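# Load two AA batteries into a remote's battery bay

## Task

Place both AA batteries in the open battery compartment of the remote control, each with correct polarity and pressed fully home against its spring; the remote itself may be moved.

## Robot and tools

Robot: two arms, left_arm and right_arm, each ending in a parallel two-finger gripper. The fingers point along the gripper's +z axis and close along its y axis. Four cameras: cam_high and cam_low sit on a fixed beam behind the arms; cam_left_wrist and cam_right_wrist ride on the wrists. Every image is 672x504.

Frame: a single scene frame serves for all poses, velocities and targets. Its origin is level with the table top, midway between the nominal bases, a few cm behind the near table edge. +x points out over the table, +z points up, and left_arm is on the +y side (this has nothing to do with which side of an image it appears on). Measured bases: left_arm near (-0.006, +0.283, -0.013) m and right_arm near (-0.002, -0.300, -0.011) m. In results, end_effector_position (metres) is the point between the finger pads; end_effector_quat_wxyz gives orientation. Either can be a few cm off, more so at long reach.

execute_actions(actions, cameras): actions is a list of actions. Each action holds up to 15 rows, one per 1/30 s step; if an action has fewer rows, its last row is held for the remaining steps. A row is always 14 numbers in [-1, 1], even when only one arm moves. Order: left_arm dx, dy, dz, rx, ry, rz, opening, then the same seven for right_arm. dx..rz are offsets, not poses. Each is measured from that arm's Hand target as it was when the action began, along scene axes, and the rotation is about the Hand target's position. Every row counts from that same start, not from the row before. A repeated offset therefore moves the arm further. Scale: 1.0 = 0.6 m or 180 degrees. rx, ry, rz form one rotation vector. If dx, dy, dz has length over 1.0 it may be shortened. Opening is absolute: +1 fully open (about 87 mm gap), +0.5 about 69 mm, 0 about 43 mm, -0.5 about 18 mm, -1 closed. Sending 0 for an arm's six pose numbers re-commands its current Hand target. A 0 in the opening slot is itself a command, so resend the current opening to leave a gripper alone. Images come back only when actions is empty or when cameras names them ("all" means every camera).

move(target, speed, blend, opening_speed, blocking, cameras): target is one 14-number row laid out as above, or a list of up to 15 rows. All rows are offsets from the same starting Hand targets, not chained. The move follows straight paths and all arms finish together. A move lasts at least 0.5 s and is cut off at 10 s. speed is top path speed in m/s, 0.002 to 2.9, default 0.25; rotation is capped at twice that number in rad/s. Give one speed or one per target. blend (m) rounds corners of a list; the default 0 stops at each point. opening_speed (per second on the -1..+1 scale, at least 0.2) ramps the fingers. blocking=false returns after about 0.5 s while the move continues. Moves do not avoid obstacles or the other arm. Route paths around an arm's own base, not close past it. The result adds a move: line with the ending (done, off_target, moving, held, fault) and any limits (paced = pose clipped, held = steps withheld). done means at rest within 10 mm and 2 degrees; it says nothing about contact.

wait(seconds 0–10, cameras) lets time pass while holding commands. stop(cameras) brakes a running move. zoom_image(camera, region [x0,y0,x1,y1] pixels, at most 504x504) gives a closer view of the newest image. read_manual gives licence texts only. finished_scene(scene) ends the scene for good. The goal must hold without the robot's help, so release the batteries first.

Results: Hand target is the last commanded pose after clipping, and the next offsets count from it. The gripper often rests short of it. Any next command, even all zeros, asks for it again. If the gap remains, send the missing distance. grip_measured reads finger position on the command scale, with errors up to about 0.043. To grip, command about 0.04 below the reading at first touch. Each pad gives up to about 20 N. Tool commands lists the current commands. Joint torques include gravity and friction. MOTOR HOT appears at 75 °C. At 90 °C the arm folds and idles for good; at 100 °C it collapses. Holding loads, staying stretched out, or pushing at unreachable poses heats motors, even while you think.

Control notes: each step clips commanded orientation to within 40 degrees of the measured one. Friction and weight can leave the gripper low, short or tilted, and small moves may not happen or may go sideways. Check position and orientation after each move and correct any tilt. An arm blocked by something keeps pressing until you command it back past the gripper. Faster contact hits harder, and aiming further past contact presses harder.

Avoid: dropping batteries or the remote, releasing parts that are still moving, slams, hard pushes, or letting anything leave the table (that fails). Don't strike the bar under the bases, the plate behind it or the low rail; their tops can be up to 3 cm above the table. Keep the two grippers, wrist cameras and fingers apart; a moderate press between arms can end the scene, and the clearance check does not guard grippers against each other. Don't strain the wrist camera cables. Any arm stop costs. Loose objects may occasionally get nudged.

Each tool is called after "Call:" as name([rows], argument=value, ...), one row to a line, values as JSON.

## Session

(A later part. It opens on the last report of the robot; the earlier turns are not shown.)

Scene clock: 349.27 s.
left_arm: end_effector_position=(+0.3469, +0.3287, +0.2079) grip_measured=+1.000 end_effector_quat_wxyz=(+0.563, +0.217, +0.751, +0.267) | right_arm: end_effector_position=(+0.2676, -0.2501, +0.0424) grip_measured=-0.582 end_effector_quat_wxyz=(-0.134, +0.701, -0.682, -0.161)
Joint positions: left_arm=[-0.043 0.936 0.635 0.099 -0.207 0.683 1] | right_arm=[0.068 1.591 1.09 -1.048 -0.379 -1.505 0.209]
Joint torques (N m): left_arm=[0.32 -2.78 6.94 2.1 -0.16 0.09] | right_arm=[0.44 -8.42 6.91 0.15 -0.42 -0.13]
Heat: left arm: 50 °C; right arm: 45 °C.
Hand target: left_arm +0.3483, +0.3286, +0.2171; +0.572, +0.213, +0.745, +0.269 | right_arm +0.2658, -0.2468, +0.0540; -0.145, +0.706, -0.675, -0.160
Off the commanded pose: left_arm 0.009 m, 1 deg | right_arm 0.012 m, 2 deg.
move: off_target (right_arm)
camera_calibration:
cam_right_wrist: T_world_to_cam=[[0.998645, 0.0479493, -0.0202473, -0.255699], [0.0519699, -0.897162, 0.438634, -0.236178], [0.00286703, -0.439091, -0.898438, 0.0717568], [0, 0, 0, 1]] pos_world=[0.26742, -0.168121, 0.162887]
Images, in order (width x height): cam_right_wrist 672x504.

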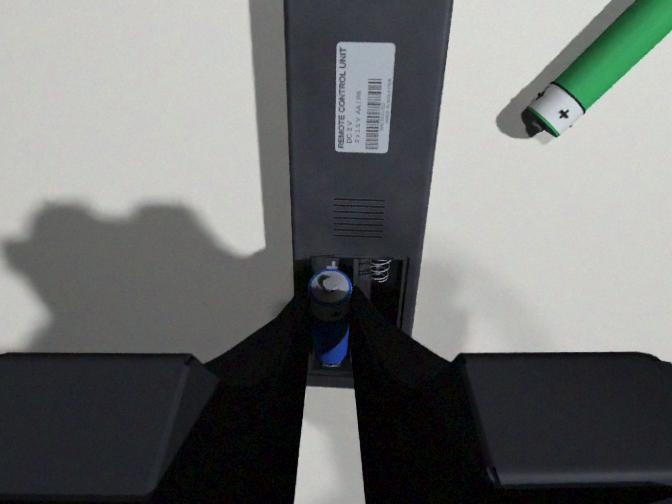

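Call:
move(target=[0,0,0,0,0,0,1,0,0,-0.033,0,0,0,-0.72], speed=0.04, cameras=["cam_right_wrist"])

Call:
zoom_image(camera="cam_right_wrist", region=[230, 200, 450, 400])

Scene clock: 354.83 s.
left_arm: end_effector_position=(+0.3469, +0.3287, +0.2079) grip_measured=+1.000 end_effector_quat_wxyz=(+0.563, +0.217, +0.751, +0.267) | right_arm: end_effector_position=(+0.2630, -0.2500, +0.0349) grip_measured=-0.582 end_effector_quat_wxyz=(-0.131, +0.700, -0.682, -0.164)
Joint positions: left_arm=[-0.043 0.936 0.635 0.099 -0.207 0.683 1] | right_arm=[0.068 1.591 1.059 -1.026 -0.38 -1.505 0.209]
Joint torques (N m): left_arm=[0.31 -2.78 6.91 2.1 -0.16 0.09] | right_arm=[0.39 -6.79 4.42 0.77 -0.4 -0.17]
Heat: left arm: 50 °C; right arm: 46 °C.
Hand target: left_arm +0.3483, +0.3286, +0.2171; +0.572, +0.213, +0.745, +0.269 | right_arm +0.2657, -0.2468, +0.0342; -0.145, +0.706, -0.675, -0.160
Off the commanded pose: left_arm 0.009 m, 1 deg | right_arm 0.004 m, 2 deg.
move: done
camera_calibration:
cam_right_wrist: T_world_to_cam=[[0.998408, 0.0483424, -0.0290536, -0.250762], [0.0561899, -0.897095, 0.438251, -0.233751], [-0.00487772, -0.439186, -0.898383, 0.0670614], [0, 0, 0, 1]] pos_world=[0.263825, -0.168122, 0.155403]
Images, in order (width x height): cam_right_wrist 672x504.

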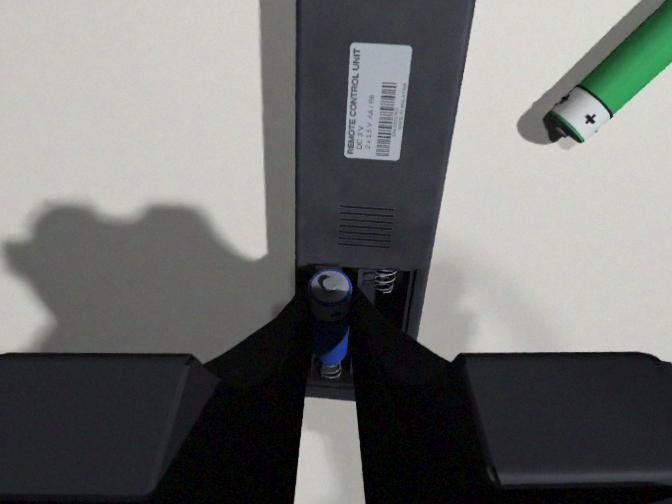

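Scaled by 2.291 from the camera's 672x504 image, which has a finer 960x720 frame.

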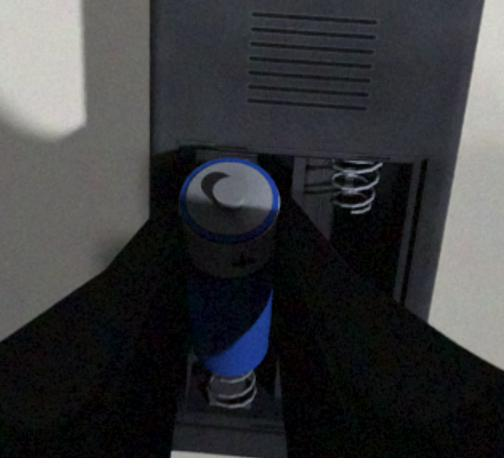

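Call:
move([
  [0,0,0,0,0,0,1,0.002,-0.015,0,0,0,0,-0.72],
  [0,0,0,0,0,0,1,0.002,-0.022,-0.01,-0.055,0,0,-0.72],
], speed=0.04, cameras=["cam_right_wrist"])

Call:
zoom_image(camera="cam_right_wrist", region=[230, 200, 450, 400])

Scene clock: 377.17 s.
left_arm: end_effector_position=(+0.3469, +0.3287, +0.2079) grip_measured=+1.000 end_effector_quat_wxyz=(+0.563, +0.217, +0.751, +0.267) | right_arm: end_effector_position=(+0.2637, -0.2525, +0.0333) grip_measured=-0.582 end_effector_quat_wxyz=(-0.095, +0.714, -0.682, -0.123)
Joint positions: left_arm=[-0.043 0.936 0.635 0.099 -0.207 0.683 1] | right_arm=[0.133 1.59 1.059 -1.012 -0.268 -1.457 0.209]
Joint torques (N m): left_arm=[0.32 -2.8 6.93 2.1 -0.16 0.09] | right_arm=[0.14 -5.19 4.75 0.78 0.32 0.01]
Heat: left arm: 50 °C; right arm: 47 °C.
Hand target: left_arm +0.3483, +0.3286, +0.2171; +0.572, +0.213, +0.745, +0.269 | right_arm +0.2670, -0.2600, +0.0282; -0.084, +0.716, -0.686, -0.101
Off the commanded pose: left_arm 0.009 m, 1 deg | right_arm 0.010 m, 3 deg.
move: off_target (right_arm)
camera_calibration:
cam_right_wrist: T_world_to_cam=[[0.997651, 0.0650914, -0.0213624, -0.247241], [0.0664117, -0.842376, 0.534782, -0.227343], [0.0168145, -0.534944, -0.84472, 0.0329164], [0, 0, 0, 1]] pos_world=[0.261205, -0.157807, 0.144102]
Images, in order (width x height): cam_right_wrist 672x504.

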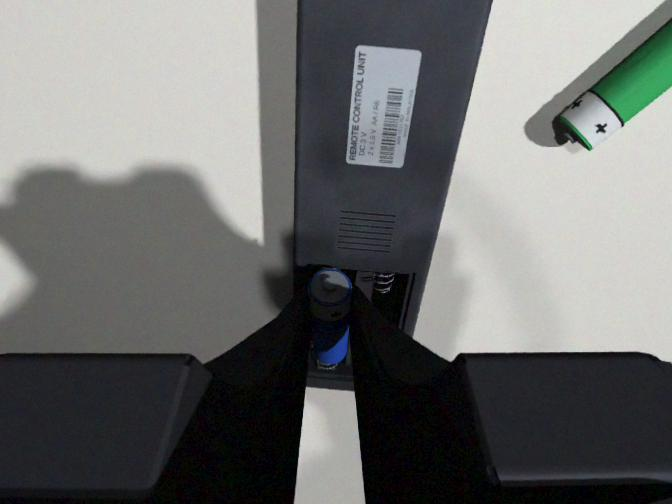

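Scaled by 2.291 from the camera's 672x504 image, which has a finer 960x720 frame.

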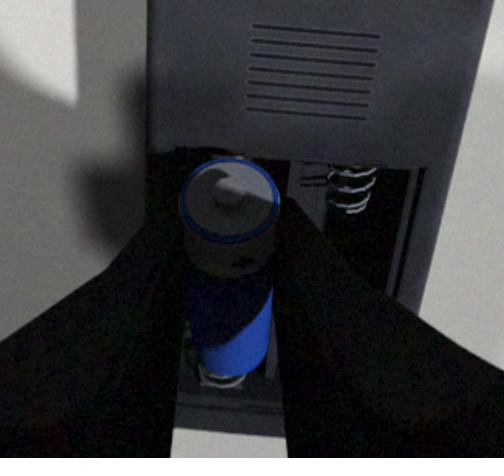

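Call:
move(target=[0,0,0,0,0,0,1,0.001,-0.014,-0.003,0,0,0,-0.72], speed=0.04, cameras=["cam_right_wrist"])

Call:
zoom_image(camera="cam_right_wrist", region=[230, 200, 450, 400])

Scene clock: 386.07 s.
left_arm: end_effector_position=(+0.3469, +0.3287, +0.2079) grip_measured=+1.000 end_effector_quat_wxyz=(+0.563, +0.217, +0.751, +0.267) | right_arm: end_effector_position=(+0.2639, -0.2534, +0.0333) grip_measured=-0.582 end_effector_quat_wxyz=(-0.099, +0.710, -0.686, -0.127)
Joint positions: left_arm=[-0.043 0.936 0.635 0.099 -0.207 0.683 1] | right_arm=[0.122 1.59 1.059 -1.012 -0.279 -1.457 0.209]
Joint torques (N m): left_arm=[0.32 -2.8 6.93 2.09 -0.16 0.09] | right_arm=[-1.65 -5.24 4.64 0.74 0.44 -0.28]
Heat: left arm: 50 °C; right arm: 47 °C.
Hand target: left_arm +0.3483, +0.3286, +0.2171; +0.572, +0.213, +0.745, +0.269 | right_arm +0.2676, -0.2685, +0.0264; -0.084, +0.716, -0.686, -0.101
Off the commanded pose: left_arm 0.009 m, 1 deg | right_arm 0.017 m, 4 deg.
move: off_target (right_arm)
camera_calibration:
cam_right_wrist: T_world_to_cam=[[0.998296, 0.0535785, -0.0231106, -0.250438], [0.0577269, -0.849123, 0.525032, -0.227265], [0.00850666, -0.525471, -0.850769, 0.0372381], [0, 0, 0, 1]] pos_world=[0.262814, -0.15999, 0.145215]
Images, in order (width x height): cam_right_wrist 672x504.

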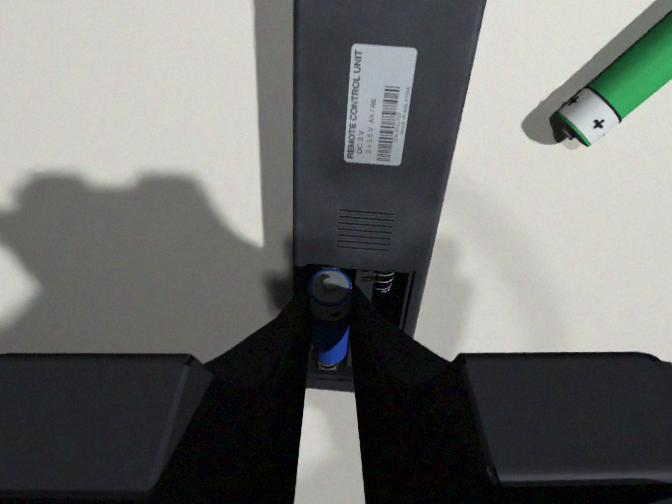

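Scaled by 2.291 from the camera's 672x504 image, which has a finer 960x720 frame.

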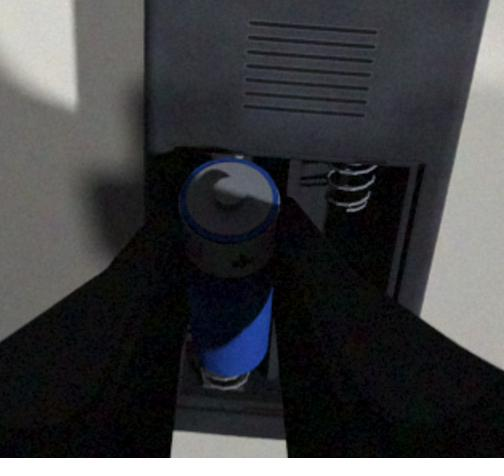

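Call:
move(target=[0,0,0,0,0,0,1,0,-0.012,0,0,0,0,-0.72], speed=0.04, cameras=["cam_right_wrist"])

Call:
zoom_image(camera="cam_right_wrist", region=[230, 200, 450, 400])

Scene clock: 390.93 s.
left_arm: end_effector_position=(+0.3469, +0.3287, +0.2079) grip_measured=+1.000 end_effector_quat_wxyz=(+0.563, +0.217, +0.751, +0.267) | right_arm: end_effector_position=(+0.2670, -0.2621, +0.0328) grip_measured=-0.582 end_effector_quat_wxyz=(-0.101, +0.708, -0.688, -0.121)
Joint positions: left_arm=[-0.043 0.936 0.635 0.099 -0.207 0.683 1] | right_arm=[0.093 1.59 1.059 -1.01 -0.273 -1.481 0.209]
Joint torques (N m): left_arm=[0.32 -2.78 6.94 2.1 -0.16 0.09] | right_arm=[-1.5 -5.42 4.51 0.73 0.36 -0.32]
Heat: left arm: 50 °C; right arm: 46 °C.
Hand target: left_arm +0.3483, +0.3286, +0.2171; +0.572, +0.213, +0.745, +0.269 | right_arm +0.2676, -0.2756, +0.0264; -0.084, +0.716, -0.686, -0.101
Off the commanded pose: left_arm 0.009 m, 1 deg | right_arm 0.015 m, 3 deg.
move: off_target (right_arm)
camera_calibration:
cam_right_wrist: T_world_to_cam=[[0.998775, 0.0475467, -0.0137327, -0.255019], [0.0475811, -0.846212, 0.530718, -0.231326], [0.0136131, -0.530721, -0.847437, 0.0292958], [0, 0, 0, 1]] pos_world=[0.265314, -0.168077, 0.144093]
Images, in order (width x height): cam_right_wrist 672x504.

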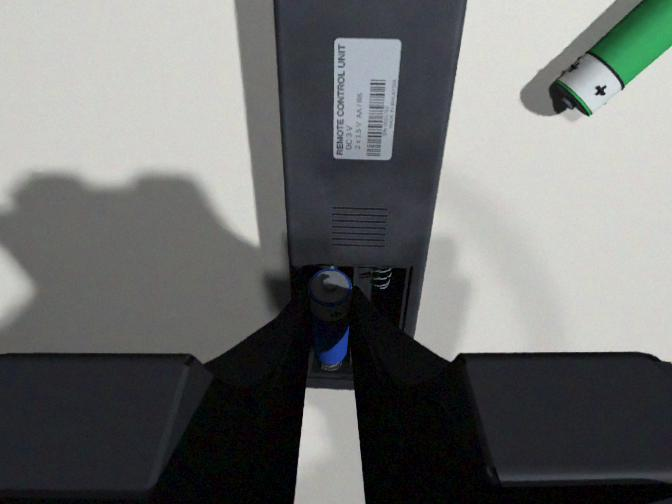

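Scaled by 2.291 from the camera's 672x504 image, which has a finer 960x720 frame.

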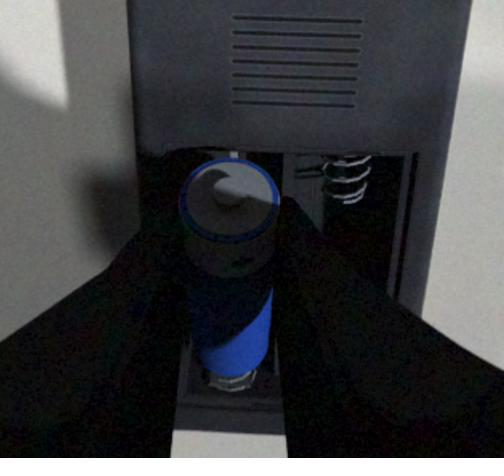

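Call:
move(target=[-0.1255,-0.55,-0.15,-0.174,0.175,-0.474,0.7,0,0.014,0,0,0,0,-0.72], cameras=["cam_left_wrist","cam_high"])

Scene clock: 506.23 s.
left_arm: end_effector_position=(+0.2688, +0.0050, +0.1163) grip_measured=+0.700 end_effector_quat_wxyz=(+0.420, +0.557, +0.576, -0.427) | right_arm: end_effector_position=(+0.2668, -0.2614, +0.0328) grip_measured=-0.582 end_effector_quat_wxyz=(-0.096, +0.713, -0.684, -0.117)
Joint positions: left_arm=[-0.422 1.521 0.833 0.08 1.044 0.546 0.85] | right_arm=[0.105 1.59 1.059 -1.01 -0.259 -1.481 0.209]
Joint torques (N m): left_arm=[-0.12 -5.71 7.36 1.7 0.39 0.01] | right_arm=[0.53 -5.38 4.49 0.8 0.22 -0.05]
Motor temperatures (°C): left_arm=[29 35 50 45 26 27 27] | right_arm=[29 44 42 29 29 28 31]
Heat: left arm: 50 °C; right arm: 44 °C.
Hand target: left_arm +0.2729, -0.0015, +0.1272; +0.430, +0.561, +0.561, -0.431 | right_arm +0.2676, -0.2673, +0.0264; -0.084, +0.716, -0.686, -0.101
Off the commanded pose: left_arm 0.013 m, 2 deg | right_arm 0.009 m, 2 deg.
move: off_target (left_arm)
camera_calibration:
cam_left_wrist: T_world_to_cam=[[-0.999584, -0.0171795, 0.0231708, 0.264863], [-0.0258021, 0.891641, -0.452007, 0.0865703], [-0.0128948, -0.452417, -0.891713, 0.248223], [0, 0, 0, 1]] pos_world=[0.270187, 0.0396609, 0.254337]
Images, in order (width x height): cam_high 672x504, cam_left_wrist 672x504.

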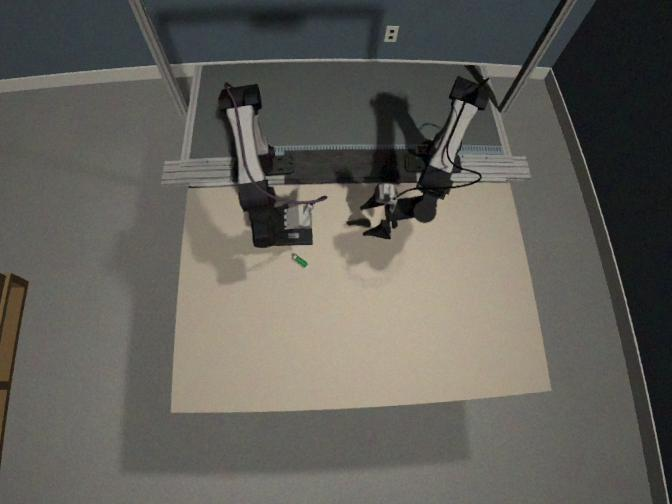

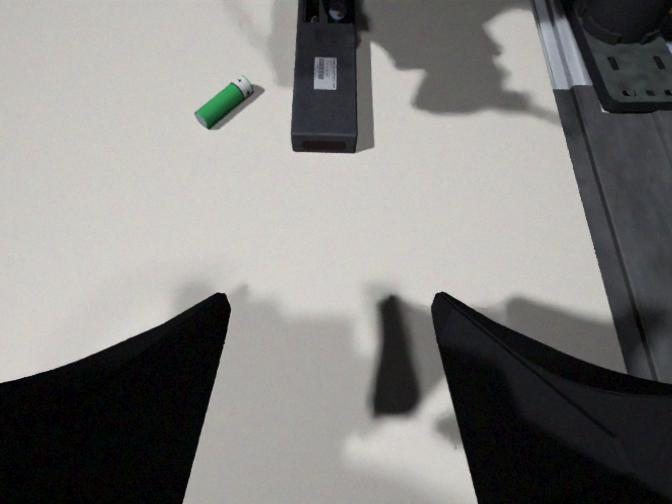

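Call:
move(target=[0.008,-0.107,-0.155,0,0,0,0.7,0,0,0,0,0,0,-0.72], speed=0.15, cameras=["cam_left_wrist"])

Scene clock: 526.17 s.
left_arm: end_effector_position=(+0.2778, -0.0634, +0.0353) grip_measured=+0.700 end_effector_quat_wxyz=(+0.428, +0.562, +0.561, -0.432) | right_arm: end_effector_position=(+0.2668, -0.2614, +0.0328) grip_measured=-0.582 end_effector_quat_wxyz=(-0.096, +0.713, -0.684, -0.117)
Joint positions: left_arm=[-0.585 1.9 0.811 0.631 0.927 0.401 0.85] | right_arm=[0.105 1.59 1.059 -1.01 -0.259 -1.481 0.209]
Joint torques (N m): left_arm=[-0.2 -7.83 4.15 1.87 -0.01 0.04] | right_arm=[0.5 -5.26 4.45 0.77 0.2 -0.06]
Heat: left arm: 50 °C; right arm: 44 °C.
Hand target: left_arm +0.2776, -0.0657, +0.0341; +0.430, +0.561, +0.561, -0.431 | right_arm +0.2676, -0.2673, +0.0264; -0.084, +0.716, -0.686, -0.101
Off the commanded pose: left_arm 0.003 m, 0 deg | right_arm 0.009 m, 2 deg.
move: done
camera_calibration:
cam_left_wrist: T_world_to_cam=[[-0.999989, 0.00366129, 0.00281803, 0.276678], [0.00189552, 0.881353, -0.472455, 0.103559], [-0.00421348, -0.472445, -0.88135, 0.141196], [0, 0, 0, 1]] pos_world=[0.277074, -0.0255776, 0.17259]
Images, in order (width x height): cam_left_wrist 672x504.

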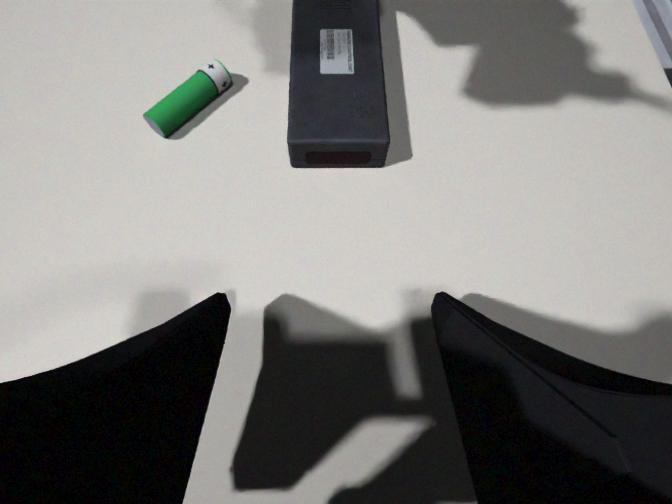

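Call:
move(target=[0.003,-0.15,-0.026,0,0,0,0.7,0,0,0,0,0,0,-0.72], speed=0.12, cameras=["cam_left_wrist","cam_right_wrist"])

Scene clock: 534.93 s.
left_arm: end_effector_position=(+0.2767, -0.1509, +0.0197) grip_measured=+0.700 end_effector_quat_wxyz=(+0.429, +0.565, +0.557, -0.432) | right_arm: end_effector_position=(+0.2668, -0.2614, +0.0328) grip_measured=-0.582 end_effector_quat_wxyz=(-0.096, +0.713, -0.684, -0.117)
Joint positions: left_arm=[-0.77 2.114 1.033 0.709 0.763 0.295 0.85] | right_arm=[0.105 1.59 1.059 -1.01 -0.259 -1.481 0.209]
Joint torques (N m): left_arm=[-0.2 -9.02 5.91 1.78 -0.16 -0.01] | right_arm=[0.44 -5.15 4.59 0.8 0.13 0.01]
Heat: left arm: 49 °C; right arm: 44 °C.
Hand target: left_arm +0.2795, -0.1557, +0.0186; +0.430, +0.561, +0.561, -0.431 | right_arm +0.2676, -0.2673, +0.0264; -0.084, +0.716, -0.686, -0.101
Off the commanded pose: left_arm 0.006 m, 1 deg | right_arm 0.009 m, 2 deg.
move: done
camera_calibration:
cam_left_wrist: T_world_to_cam=[[-0.999935, 0.0107233, -0.00386642, 0.277164], [0.011272, 0.879648, -0.475492, 0.170487], [-0.00169778, -0.475505, -0.879711, 0.084871], [0, 0, 0, 1]] pos_world=[0.275369, -0.112584, 0.156799]
cam_right_wrist: T_world_to_cam=[[0.99815, 0.0595456, -0.0122512, -0.251596], [0.0566659, -0.838316, 0.542231, -0.23135], [0.0220172, -0.541923, -0.84014, 0.0243011], [0, 0, 0, 1]] pos_world=[0.263705, -0.165794, 0.142779]
Images, in order (width x height): cam_left_wrist 672x504, cam_right_wrist 672x504.

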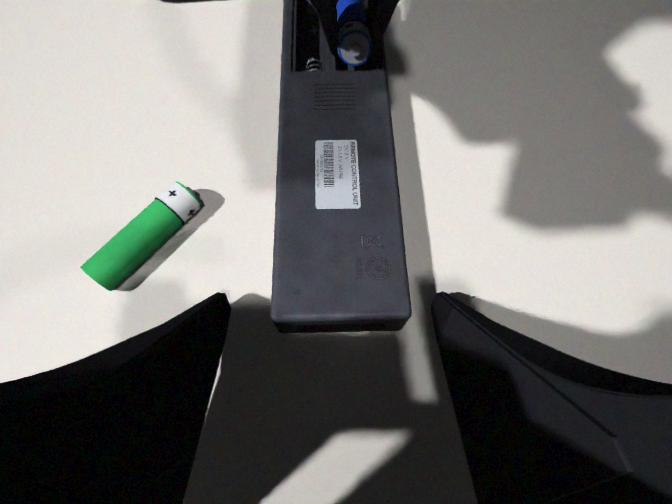

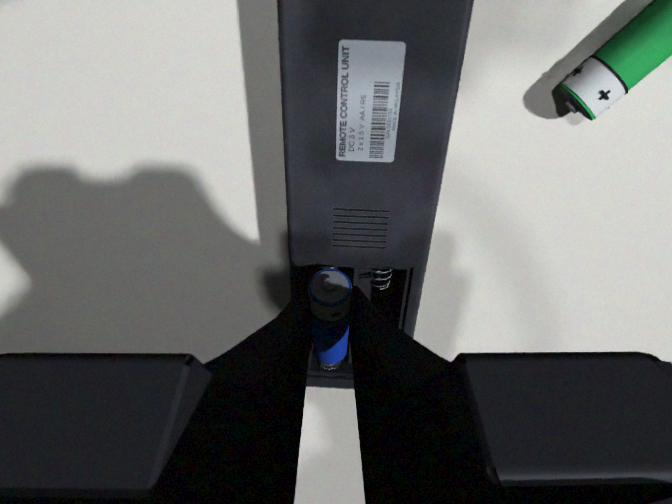

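Call:
move([
  [-0.003,-0.03,-0.003,0,0,0,0.5,0,0,0,0,0,0,-0.72],
  [-0.003,-0.03,-0.003,0,0,0,0.03,0,0,0,0,0,0,-0.72],
], speed=0.08, opening_speed=0.5, cameras=["cam_left_wrist","cam_right_wrist"])

Scene clock: 543.57 s.
left_arm: end_effector_position=(+0.2785, -0.1660, +0.0194) grip_measured=+0.083 end_effector_quat_wxyz=(+0.433, +0.564, +0.554, -0.433) | right_arm: end_effector_position=(+0.2668, -0.2614, +0.0328) grip_measured=-0.582 end_effector_quat_wxyz=(-0.096, +0.713, -0.684, -0.117)
Joint positions: left_arm=[-0.793 2.15 1.082 0.716 0.74 0.28 0.541] | right_arm=[0.105 1.59 1.059 -1.01 -0.259 -1.481 0.209]
Joint torques (N m): left_arm=[-1.01 -9.21 6.3 1.68 -0.27 -0.01] | right_arm=[0.34 -5.15 4.63 0.77 0.23 -0.03]
Heat: left arm: 49 °C; right arm: 43 °C.
Hand target: left_arm +0.2777, -0.1737, +0.0167; +0.430, +0.561, +0.561, -0.431 | right_arm +0.2676, -0.2673, +0.0264; -0.084, +0.716, -0.686, -0.101
Off the commanded pose: left_arm 0.008 m, 1 deg | right_arm 0.009 m, 2 deg.
move: done
camera_calibration:
cam_left_wrist: T_world_to_cam=[[-0.999927, 0.00834145, -0.00870213, 0.278776], [0.0115048, 0.875881, -0.48239, 0.18306], [0.0035982, -0.482455, -0.875913, 0.0747617], [0, 0, 0, 1]] pos_world=[0.27638, -0.126595, 0.156217]
cam_right_wrist: T_world_to_cam=[[0.99815, 0.0595456, -0.0122512, -0.251596], [0.0566659, -0.838316, 0.542231, -0.23135], [0.0220172, -0.541923, -0.84014, 0.0243011], [0, 0, 0, 1]] pos_world=[0.263705, -0.165794, 0.142779]
Images, in order (width x height): cam_left_wrist 672x504, cam_right_wrist 672x504.

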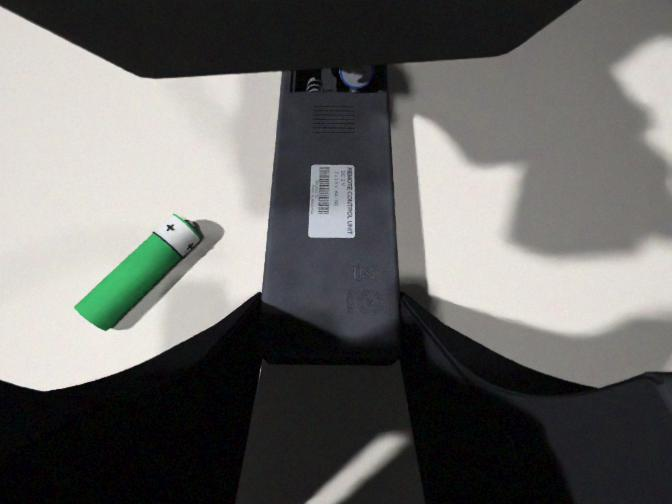

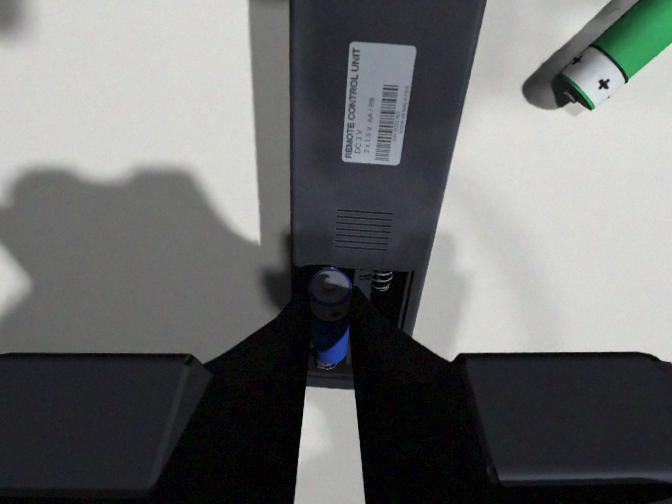

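Call:
move(target=[0,0,0,0,0,0,0.03,0.002,-0.018,-0.002,0,0,0,-0.75], speed=0.04, cameras=["cam_left_wrist","cam_right_wrist"])

Call:
zoom_image(camera="cam_right_wrist", region=[230, 200, 450, 400])

Scene clock: 551.73 s.
left_arm: end_effector_position=(+0.2776, -0.1678, +0.0198) grip_measured=+0.083 end_effector_quat_wxyz=(+0.434, +0.563, +0.555, -0.432) | right_arm: end_effector_position=(+0.2679, -0.2664, +0.0325) grip_measured=-0.582 end_effector_quat_wxyz=(-0.099, +0.709, -0.688, -0.117)
Joint positions: left_arm=[-0.799 2.15 1.084 0.716 0.732 0.277 0.541] | right_arm=[0.083 1.59 1.059 -1.01 -0.263 -1.491 0.209]
Joint torques (N m): left_arm=[-0.57 -9.21 6.2 1.69 -0.18 0.02] | right_arm=[-1.59 -4.9 4.51 0.71 0.2 -0.31]
Motor temperatures (°C): left_arm=[29 40 50 45 26 27 28] | right_arm=[29 43 42 29 28 28 31]
Heat: left arm: 50 °C; right arm: 43 °C.
Hand target: left_arm +0.2777, -0.1737, +0.0168; +0.430, +0.561, +0.561, -0.431 | right_arm +0.2688, -0.2781, +0.0252; -0.084, +0.716, -0.686, -0.101
Off the commanded pose: left_arm 0.007 m, 1 deg | right_arm 0.014 m, 3 deg.
move: off_target (right_arm)
camera_calibration:
cam_left_wrist: T_world_to_cam=[[-0.99994, 0.00554915, -0.00947843, 0.277569], [0.00942908, 0.876275, -0.481718, 0.185531], [0.00563259, -0.481779, -0.876275, 0.0737338], [0, 0, 0, 1]] pos_world=[0.275387, -0.128593, 0.156616]
cam_right_wrist: T_world_to_cam=[[0.998806, 0.0477147, -0.0104376, -0.255831], [0.0458142, -0.841149, 0.538859, -0.233291], [0.0169319, -0.538694, -0.842331, 0.023671], [0, 0, 0, 1]] pos_world=[0.265813, -0.171274, 0.14298]
Images, in order (width x height): cam_left_wrist 672x504, cam_right_wrist 672x504.

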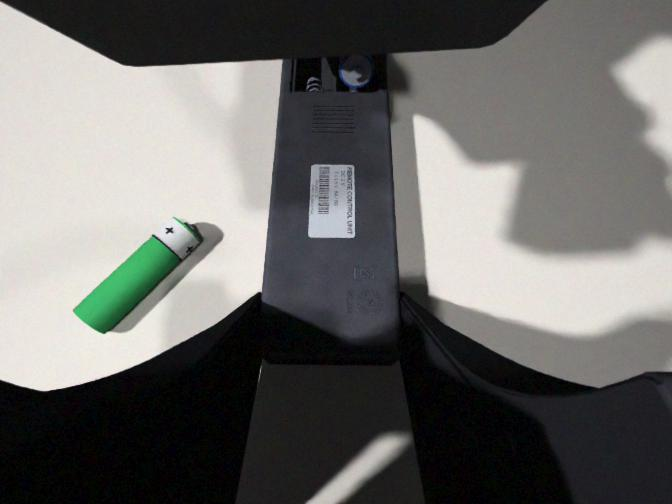

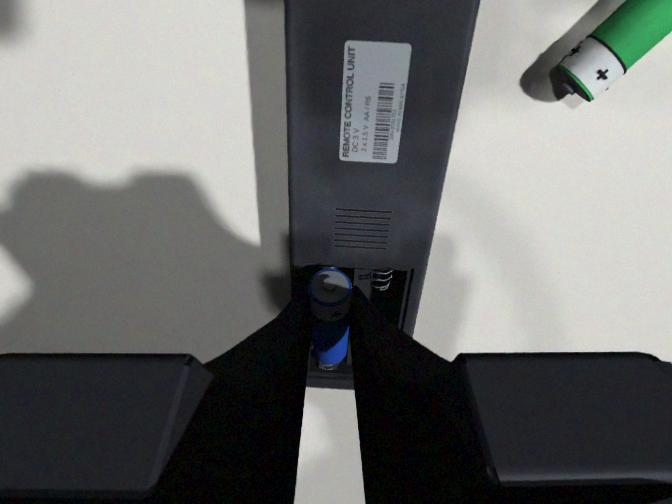

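Scaled by 2.291 from the camera's 672x504 image, which has a finer 960x720 frame.

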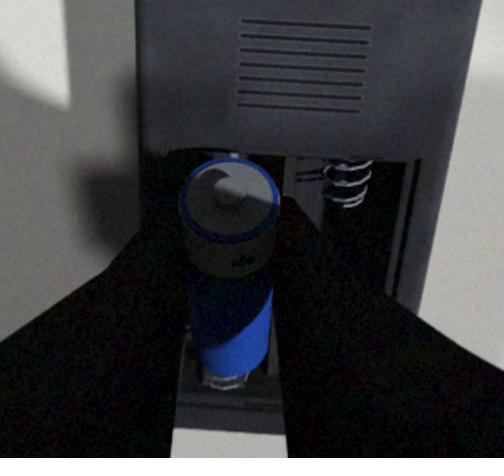

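Call:
move(target=[0,0.022,0,0,0,0,-0.02,0,-0.018,0,0,0,0,-0.75], speed=0.04, cameras=["cam_left_wrist","cam_right_wrist"])

Call:
zoom_image(camera="cam_right_wrist", region=[230, 200, 450, 400])

Call:
zoom_image(camera="cam_left_wrist", region=[260, 30, 420, 150])

Scene clock: 559.13 s.
left_arm: end_effector_position=(+0.2798, -0.1661, +0.0195) grip_measured=+0.083 end_effector_quat_wxyz=(+0.437, +0.561, +0.556, -0.430) | right_arm: end_effector_position=(+0.2683, -0.2678, +0.0328) grip_measured=-0.582 end_effector_quat_wxyz=(-0.113, +0.707, -0.685, -0.131)
Joint positions: left_arm=[-0.794 2.15 1.078 0.726 0.729 0.277 0.541] | right_arm=[0.051 1.59 1.059 -1.016 -0.305 -1.526 0.209]
Joint torques (N m): left_arm=[0.85 -11.71 3.21 1.7 0.1 0.14] | right_arm=[-2.11 -4.97 4.94 0.56 0.63 -0.32]
Heat: left arm: 49 °C; right arm: 43 °C.
Hand target: left_arm +0.2776, -0.1605, +0.0166; +0.430, +0.561, +0.561, -0.431 | right_arm +0.2688, -0.2888, +0.0252; -0.084, +0.716, -0.686, -0.101
Off the commanded pose: left_arm 0.007 m, 1 deg | right_arm 0.022 m, 5 deg.
move: off_target (right_arm)
camera_calibration:
cam_left_wrist: T_world_to_cam=[[-0.999914, -0.00178027, -0.0130028, 0.27849], [0.00473415, 0.875125, -0.483873, 0.18498], [0.0122405, -0.483893, -0.875042, 0.0721039], [0, 0, 0, 1]] pos_world=[0.276707, -0.126494, 0.156222]
cam_right_wrist: T_world_to_cam=[[0.998773, 0.04877, -0.00854583, -0.255888], [0.0464199, -0.86228, 0.5043, -0.239278], [0.0172258, -0.504078, -0.863486, 0.0330376], [0, 0, 0, 1]] pos_world=[0.266112, -0.177191, 0.147009]
Images, in order (width x height): cam_left_wrist 672x504, cam_right_wrist 672x504.

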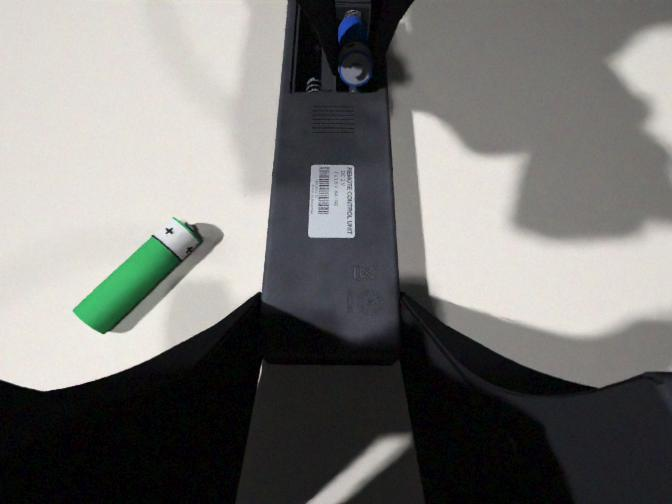

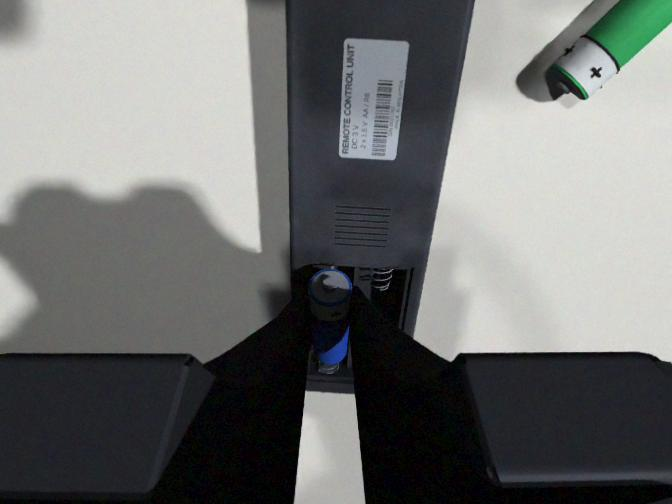

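Scaled by 2.291 from the camera's 672x504 image, which has a finer 960x720 frame.

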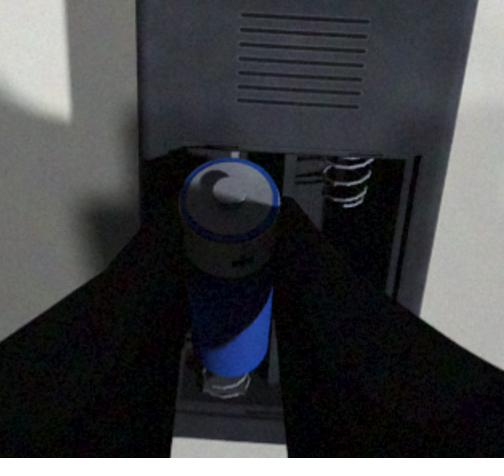

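Scaled by 3.150 from the camera's 672x504 image, which has a finer 960x720 frame.

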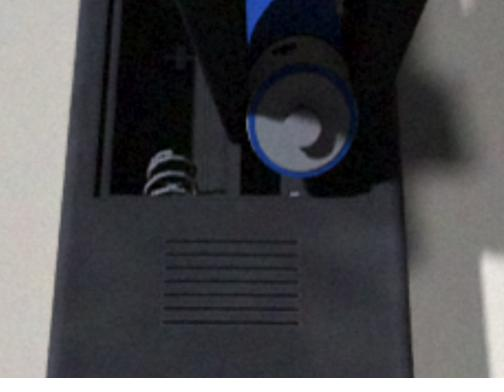

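Call:
move(target=[0,0.02,0,0,0,0,-0.02,0,-0.018,0.002,0,0,0,-0.8], speed=0.04, cameras=["cam_left_wrist","cam_right_wrist"])

Call:
zoom_image(camera="cam_right_wrist", region=[230, 200, 450, 400])

Call:
zoom_image(camera="cam_left_wrist", region=[260, 0, 420, 120])

Scene clock: 575.03 s.
left_arm: end_effector_position=(+0.2786, -0.1640, +0.0194) grip_measured=+0.083 end_effector_quat_wxyz=(+0.447, +0.561, +0.549, -0.429) | right_arm: end_effector_position=(+0.2678, -0.2711, +0.0332) grip_measured=-0.582 end_effector_quat_wxyz=(-0.123, +0.708, -0.681, -0.142)
Joint positions: left_arm=[-0.794 2.15 1.051 0.777 0.728 0.277 0.541] | right_arm=[0.018 1.59 1.059 -1.028 -0.336 -1.568 0.209]
Joint torques (N m): left_arm=[2.45 -13.7 2.21 1.32 0.34 0.22] | right_arm=[-2.54 -5.03 5.46 0.38 0.95 -0.33]
Motor temperatures (°C): left_arm=[29 47 47 43 26 27 28] | right_arm=[29 43 41 29 29 28 31]
Heat: left arm: 47 °C; right arm: 43 °C.
Hand target: left_arm +0.2778, -0.1484, +0.0167; +0.430, +0.561, +0.561, -0.431 | right_arm +0.2688, -0.2997, +0.0264; -0.084, +0.716, -0.686, -0.101
Off the commanded pose: left_arm 0.016 m, 2 deg | right_arm 0.029 m, 7 deg.
move: off_target (left_arm, right_arm)
camera_calibration:
cam_left_wrist: T_world_to_cam=[[-0.999539, -0.00482716, -0.0299774, 0.277081], [0.0107609, 0.866885, -0.498392, 0.180403], [0.0283928, -0.498484, -0.866434, 0.0660699], [0, 0, 0, 1]] pos_world=[0.273136, -0.122116, 0.155463]
cam_right_wrist: T_world_to_cam=[[0.998427, 0.0556404, -0.00684831, -0.253324], [0.052152, -0.877051, 0.477557, -0.246908], [0.0205652, -0.477164, -0.878574, 0.0386445], [0, 0, 0, 1]] pos_world=[0.265008, -0.184016, 0.15013]
Images, in order (width x height): cam_left_wrist 672x504, cam_right_wrist 672x504.

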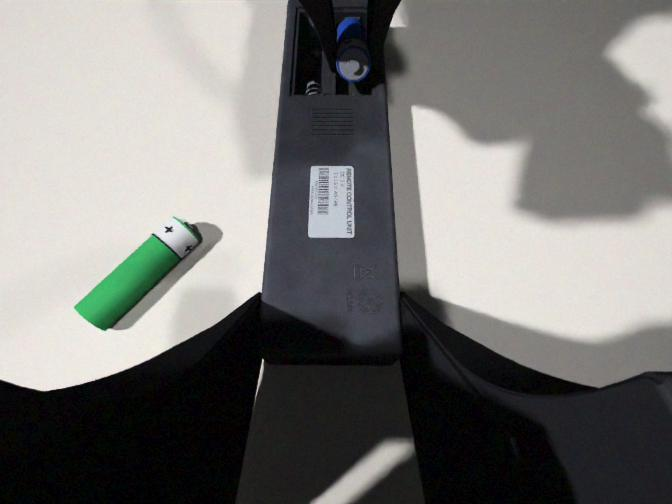

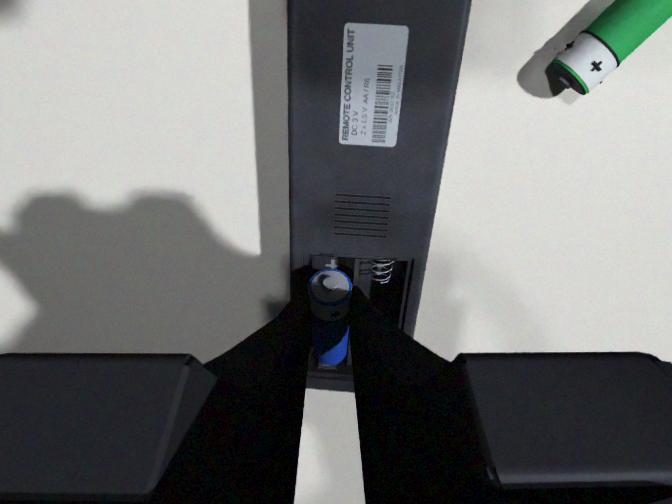

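Scaled by 2.291 from the camera's 672x504 image, which has a finer 960x720 frame.

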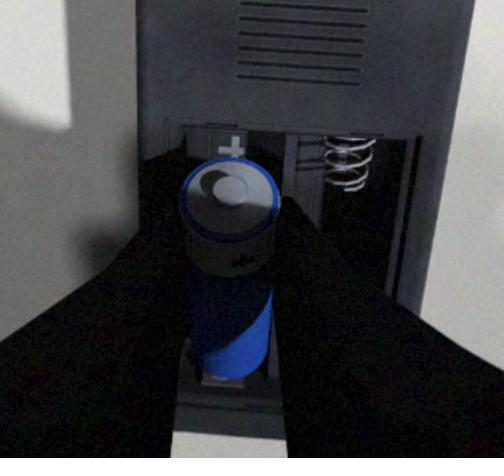

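Scaled by 3.150 from the camera's 672x504 image, which has a finer 960x720 frame.

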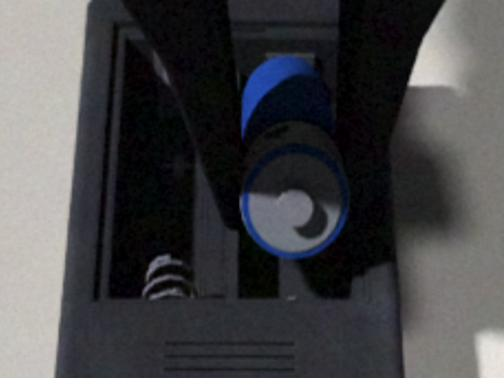

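Call:
move(target=[0,0,0,0,0,0,-0.02,0,0.005,-0.02,-0.083,0,0,-0.8], speed=0.04, cameras=["cam_left_wrist","cam_right_wrist"])

Call:
zoom_image(camera="cam_right_wrist", region=[230, 200, 450, 400])

Call:
zoom_image(camera="cam_left_wrist", region=[260, 0, 420, 120])

Scene clock: 611.10 s.
left_arm: end_effector_position=(+0.2796, -0.1567, +0.0190) grip_measured=+0.083 end_effector_quat_wxyz=(+0.446, +0.561, +0.543, -0.438) | right_arm: end_effector_position=(+0.2693, -0.2620, +0.0329) grip_measured=-0.582 end_effector_quat_wxyz=(-0.074, +0.720, -0.685, -0.083)
Joint positions: left_arm=[-0.771 2.15 1.035 0.799 0.768 0.277 0.541] | right_arm=[0.155 1.59 1.059 -0.994 -0.177 -1.437 0.209]
Joint torques (N m): left_arm=[0.79 -13.75 3.21 1.08 -0.12 0.24] | right_arm=[1.25 -2.17 3.6 0.73 1.95 0.07]
Motor temperatures (°C): left_arm=[29 56 44 41 26 27 29] | right_arm=[30 43 42 28 30 28 31]
Heat: left arm: 56 °C; right arm: 43 °C.
Hand target: left_arm +0.2778, -0.1484, +0.0167; +0.430, +0.561, +0.561, -0.431 | right_arm +0.2689, -0.2966, +0.0145; +0.010, +0.721, -0.693, -0.011
Off the commanded pose: left_arm 0.009 m, 3 deg | right_arm 0.039 m, 13 deg.
move: off_target (left_arm, right_arm)
camera_calibration:
cam_left_wrist: T_world_to_cam=[[-0.99964, 0.0107471, -0.0245927, 0.280409], [0.0217843, 0.860136, -0.509599, 0.169868], [0.0156764, -0.509951, -0.860061, 0.0709576], [0, 0, 0, 1]] pos_world=[0.275495, -0.112938, 0.154488]
cam_right_wrist: T_world_to_cam=[[0.997922, 0.0644097, 0.00189022, -0.253114], [0.0500503, -0.793255, 0.606829, -0.220644], [0.0405852, -0.605474, -0.79483, 0.000902909], [0, 0, 0, 1]] pos_world=[0.263595, -0.158177, 0.13509]
Images, in order (width x height): cam_left_wrist 672x504, cam_right_wrist 672x504.

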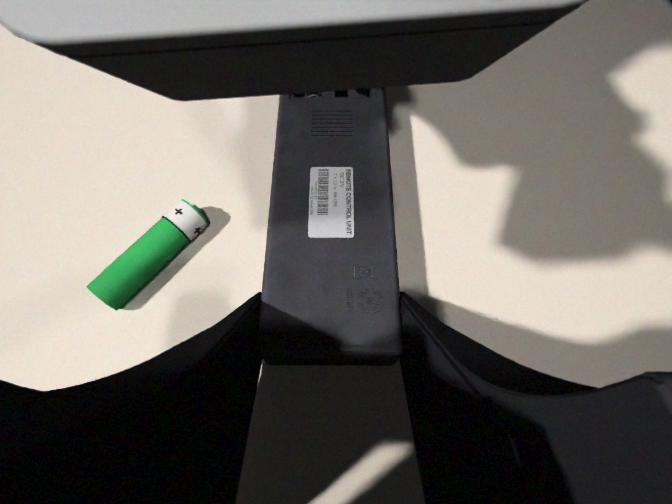

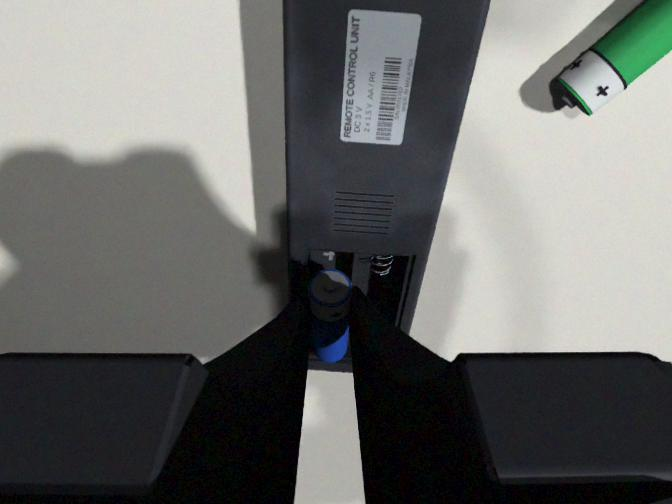

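Scaled by 2.291 from the camera's 672x504 image, which has a finer 960x720 frame.

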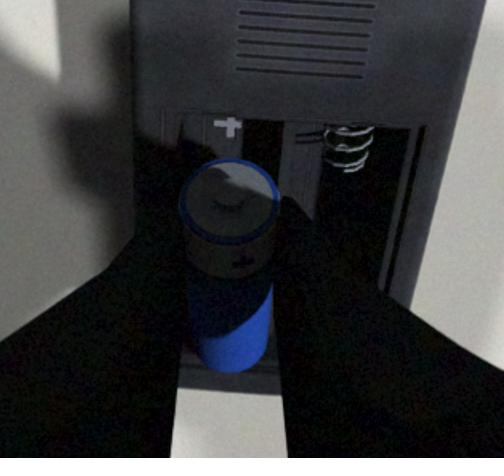

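Scaled by 3.150 from the camera's 672x504 image, which has a finer 960x720 frame.

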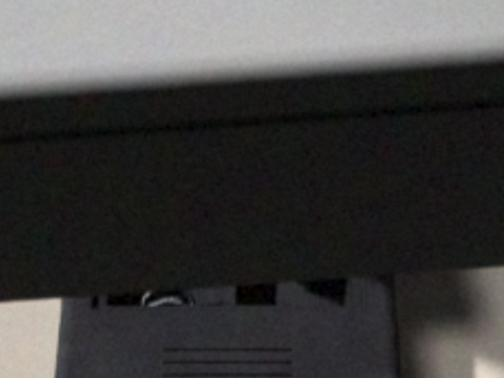

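Call:
move(target=[0,0,0,0,0,0,-0.02,0,0,-0.025,0,0,0,-0.8], speed=0.04, cameras=["cam_left_wrist","cam_right_wrist"])

Call:
zoom_image(camera="cam_right_wrist", region=[230, 200, 450, 400])

Scene clock: 622.30 s.
left_arm: end_effector_position=(+0.2795, -0.1567, +0.0191) grip_measured=+0.083 end_effector_quat_wxyz=(+0.446, +0.561, +0.543, -0.438) | right_arm: end_effector_position=(+0.2689, -0.2619, +0.0312) grip_measured=-0.582 end_effector_quat_wxyz=(-0.075, +0.719, -0.686, -0.083)
Joint positions: left_arm=[-0.771 2.15 1.035 0.799 0.768 0.277 0.541] | right_arm=[0.155 1.59 1.052 -0.986 -0.177 -1.436 0.209]
Joint torques (N m): left_arm=[0.8 -13.76 3.18 1.08 -0.12 0.24] | right_arm=[1.17 -1.07 1.21 1.29 1.9 0.07]
Motor temperatures (°C): left_arm=[29 58 43 41 26 27 29] | right_arm=[30 41 41 28 33 28 31]
Heat: left arm: 58 °C; right arm: 41 °C.
Hand target: left_arm +0.2777, -0.1484, +0.0167; +0.430, +0.561, +0.561, -0.431 | right_arm +0.2689, -0.2966, -0.0005; +0.010, +0.721, -0.693, -0.011
Off the commanded pose: left_arm 0.009 m, 3 deg | right_arm 0.047 m, 13 deg.
move: off_target (left_arm, right_arm)
camera_calibration:
cam_left_wrist: T_world_to_cam=[[-0.999631, 0.0110961, -0.0247776, 0.280374], [0.0221836, 0.859972, -0.509859, 0.169783], [0.0156506, -0.510221, -0.859901, 0.0709115], [0, 0, 0, 1]] pos_world=[0.275395, -0.112939, 0.154489]
cam_right_wrist: T_world_to_cam=[[0.997968, 0.0636492, 0.00287193, -0.253075], [0.0488562, -0.793403, 0.606733, -0.219292], [0.0408966, -0.60536, -0.794901, -0.00049121], [0, 0, 0, 1]] pos_world=[0.263295, -0.158176, 0.133388]
Images, in order (width x height): cam_left_wrist 672x504, cam_right_wrist 672x504.

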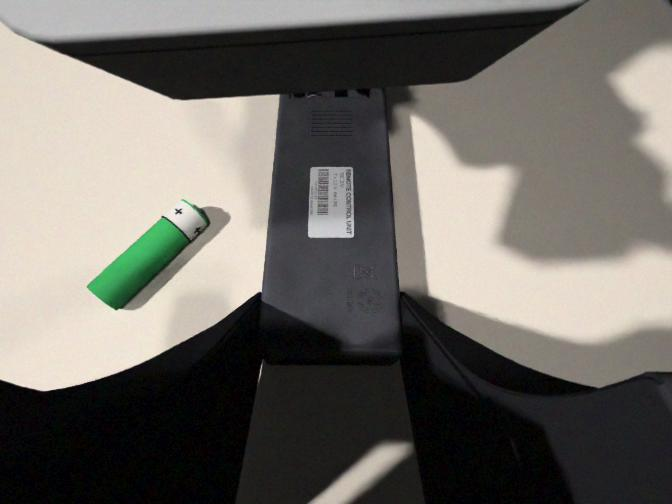

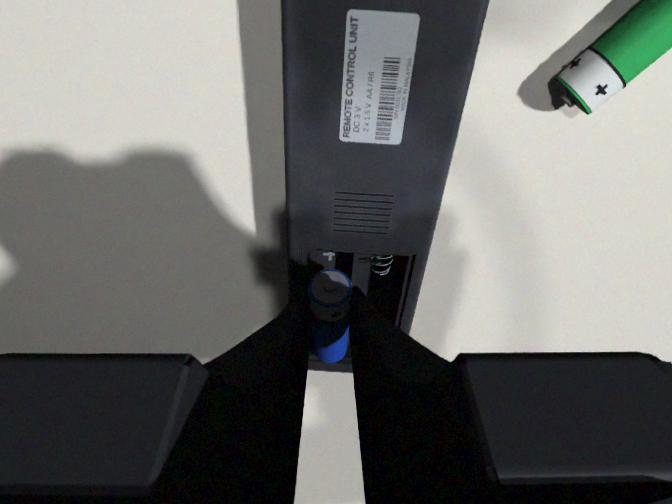

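Scaled by 2.291 from the camera's 672x504 image, which has a finer 960x720 frame.

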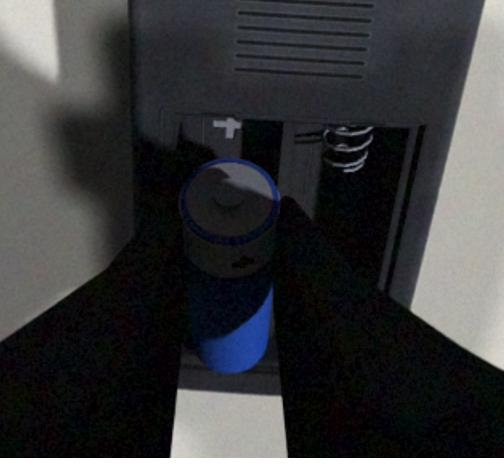

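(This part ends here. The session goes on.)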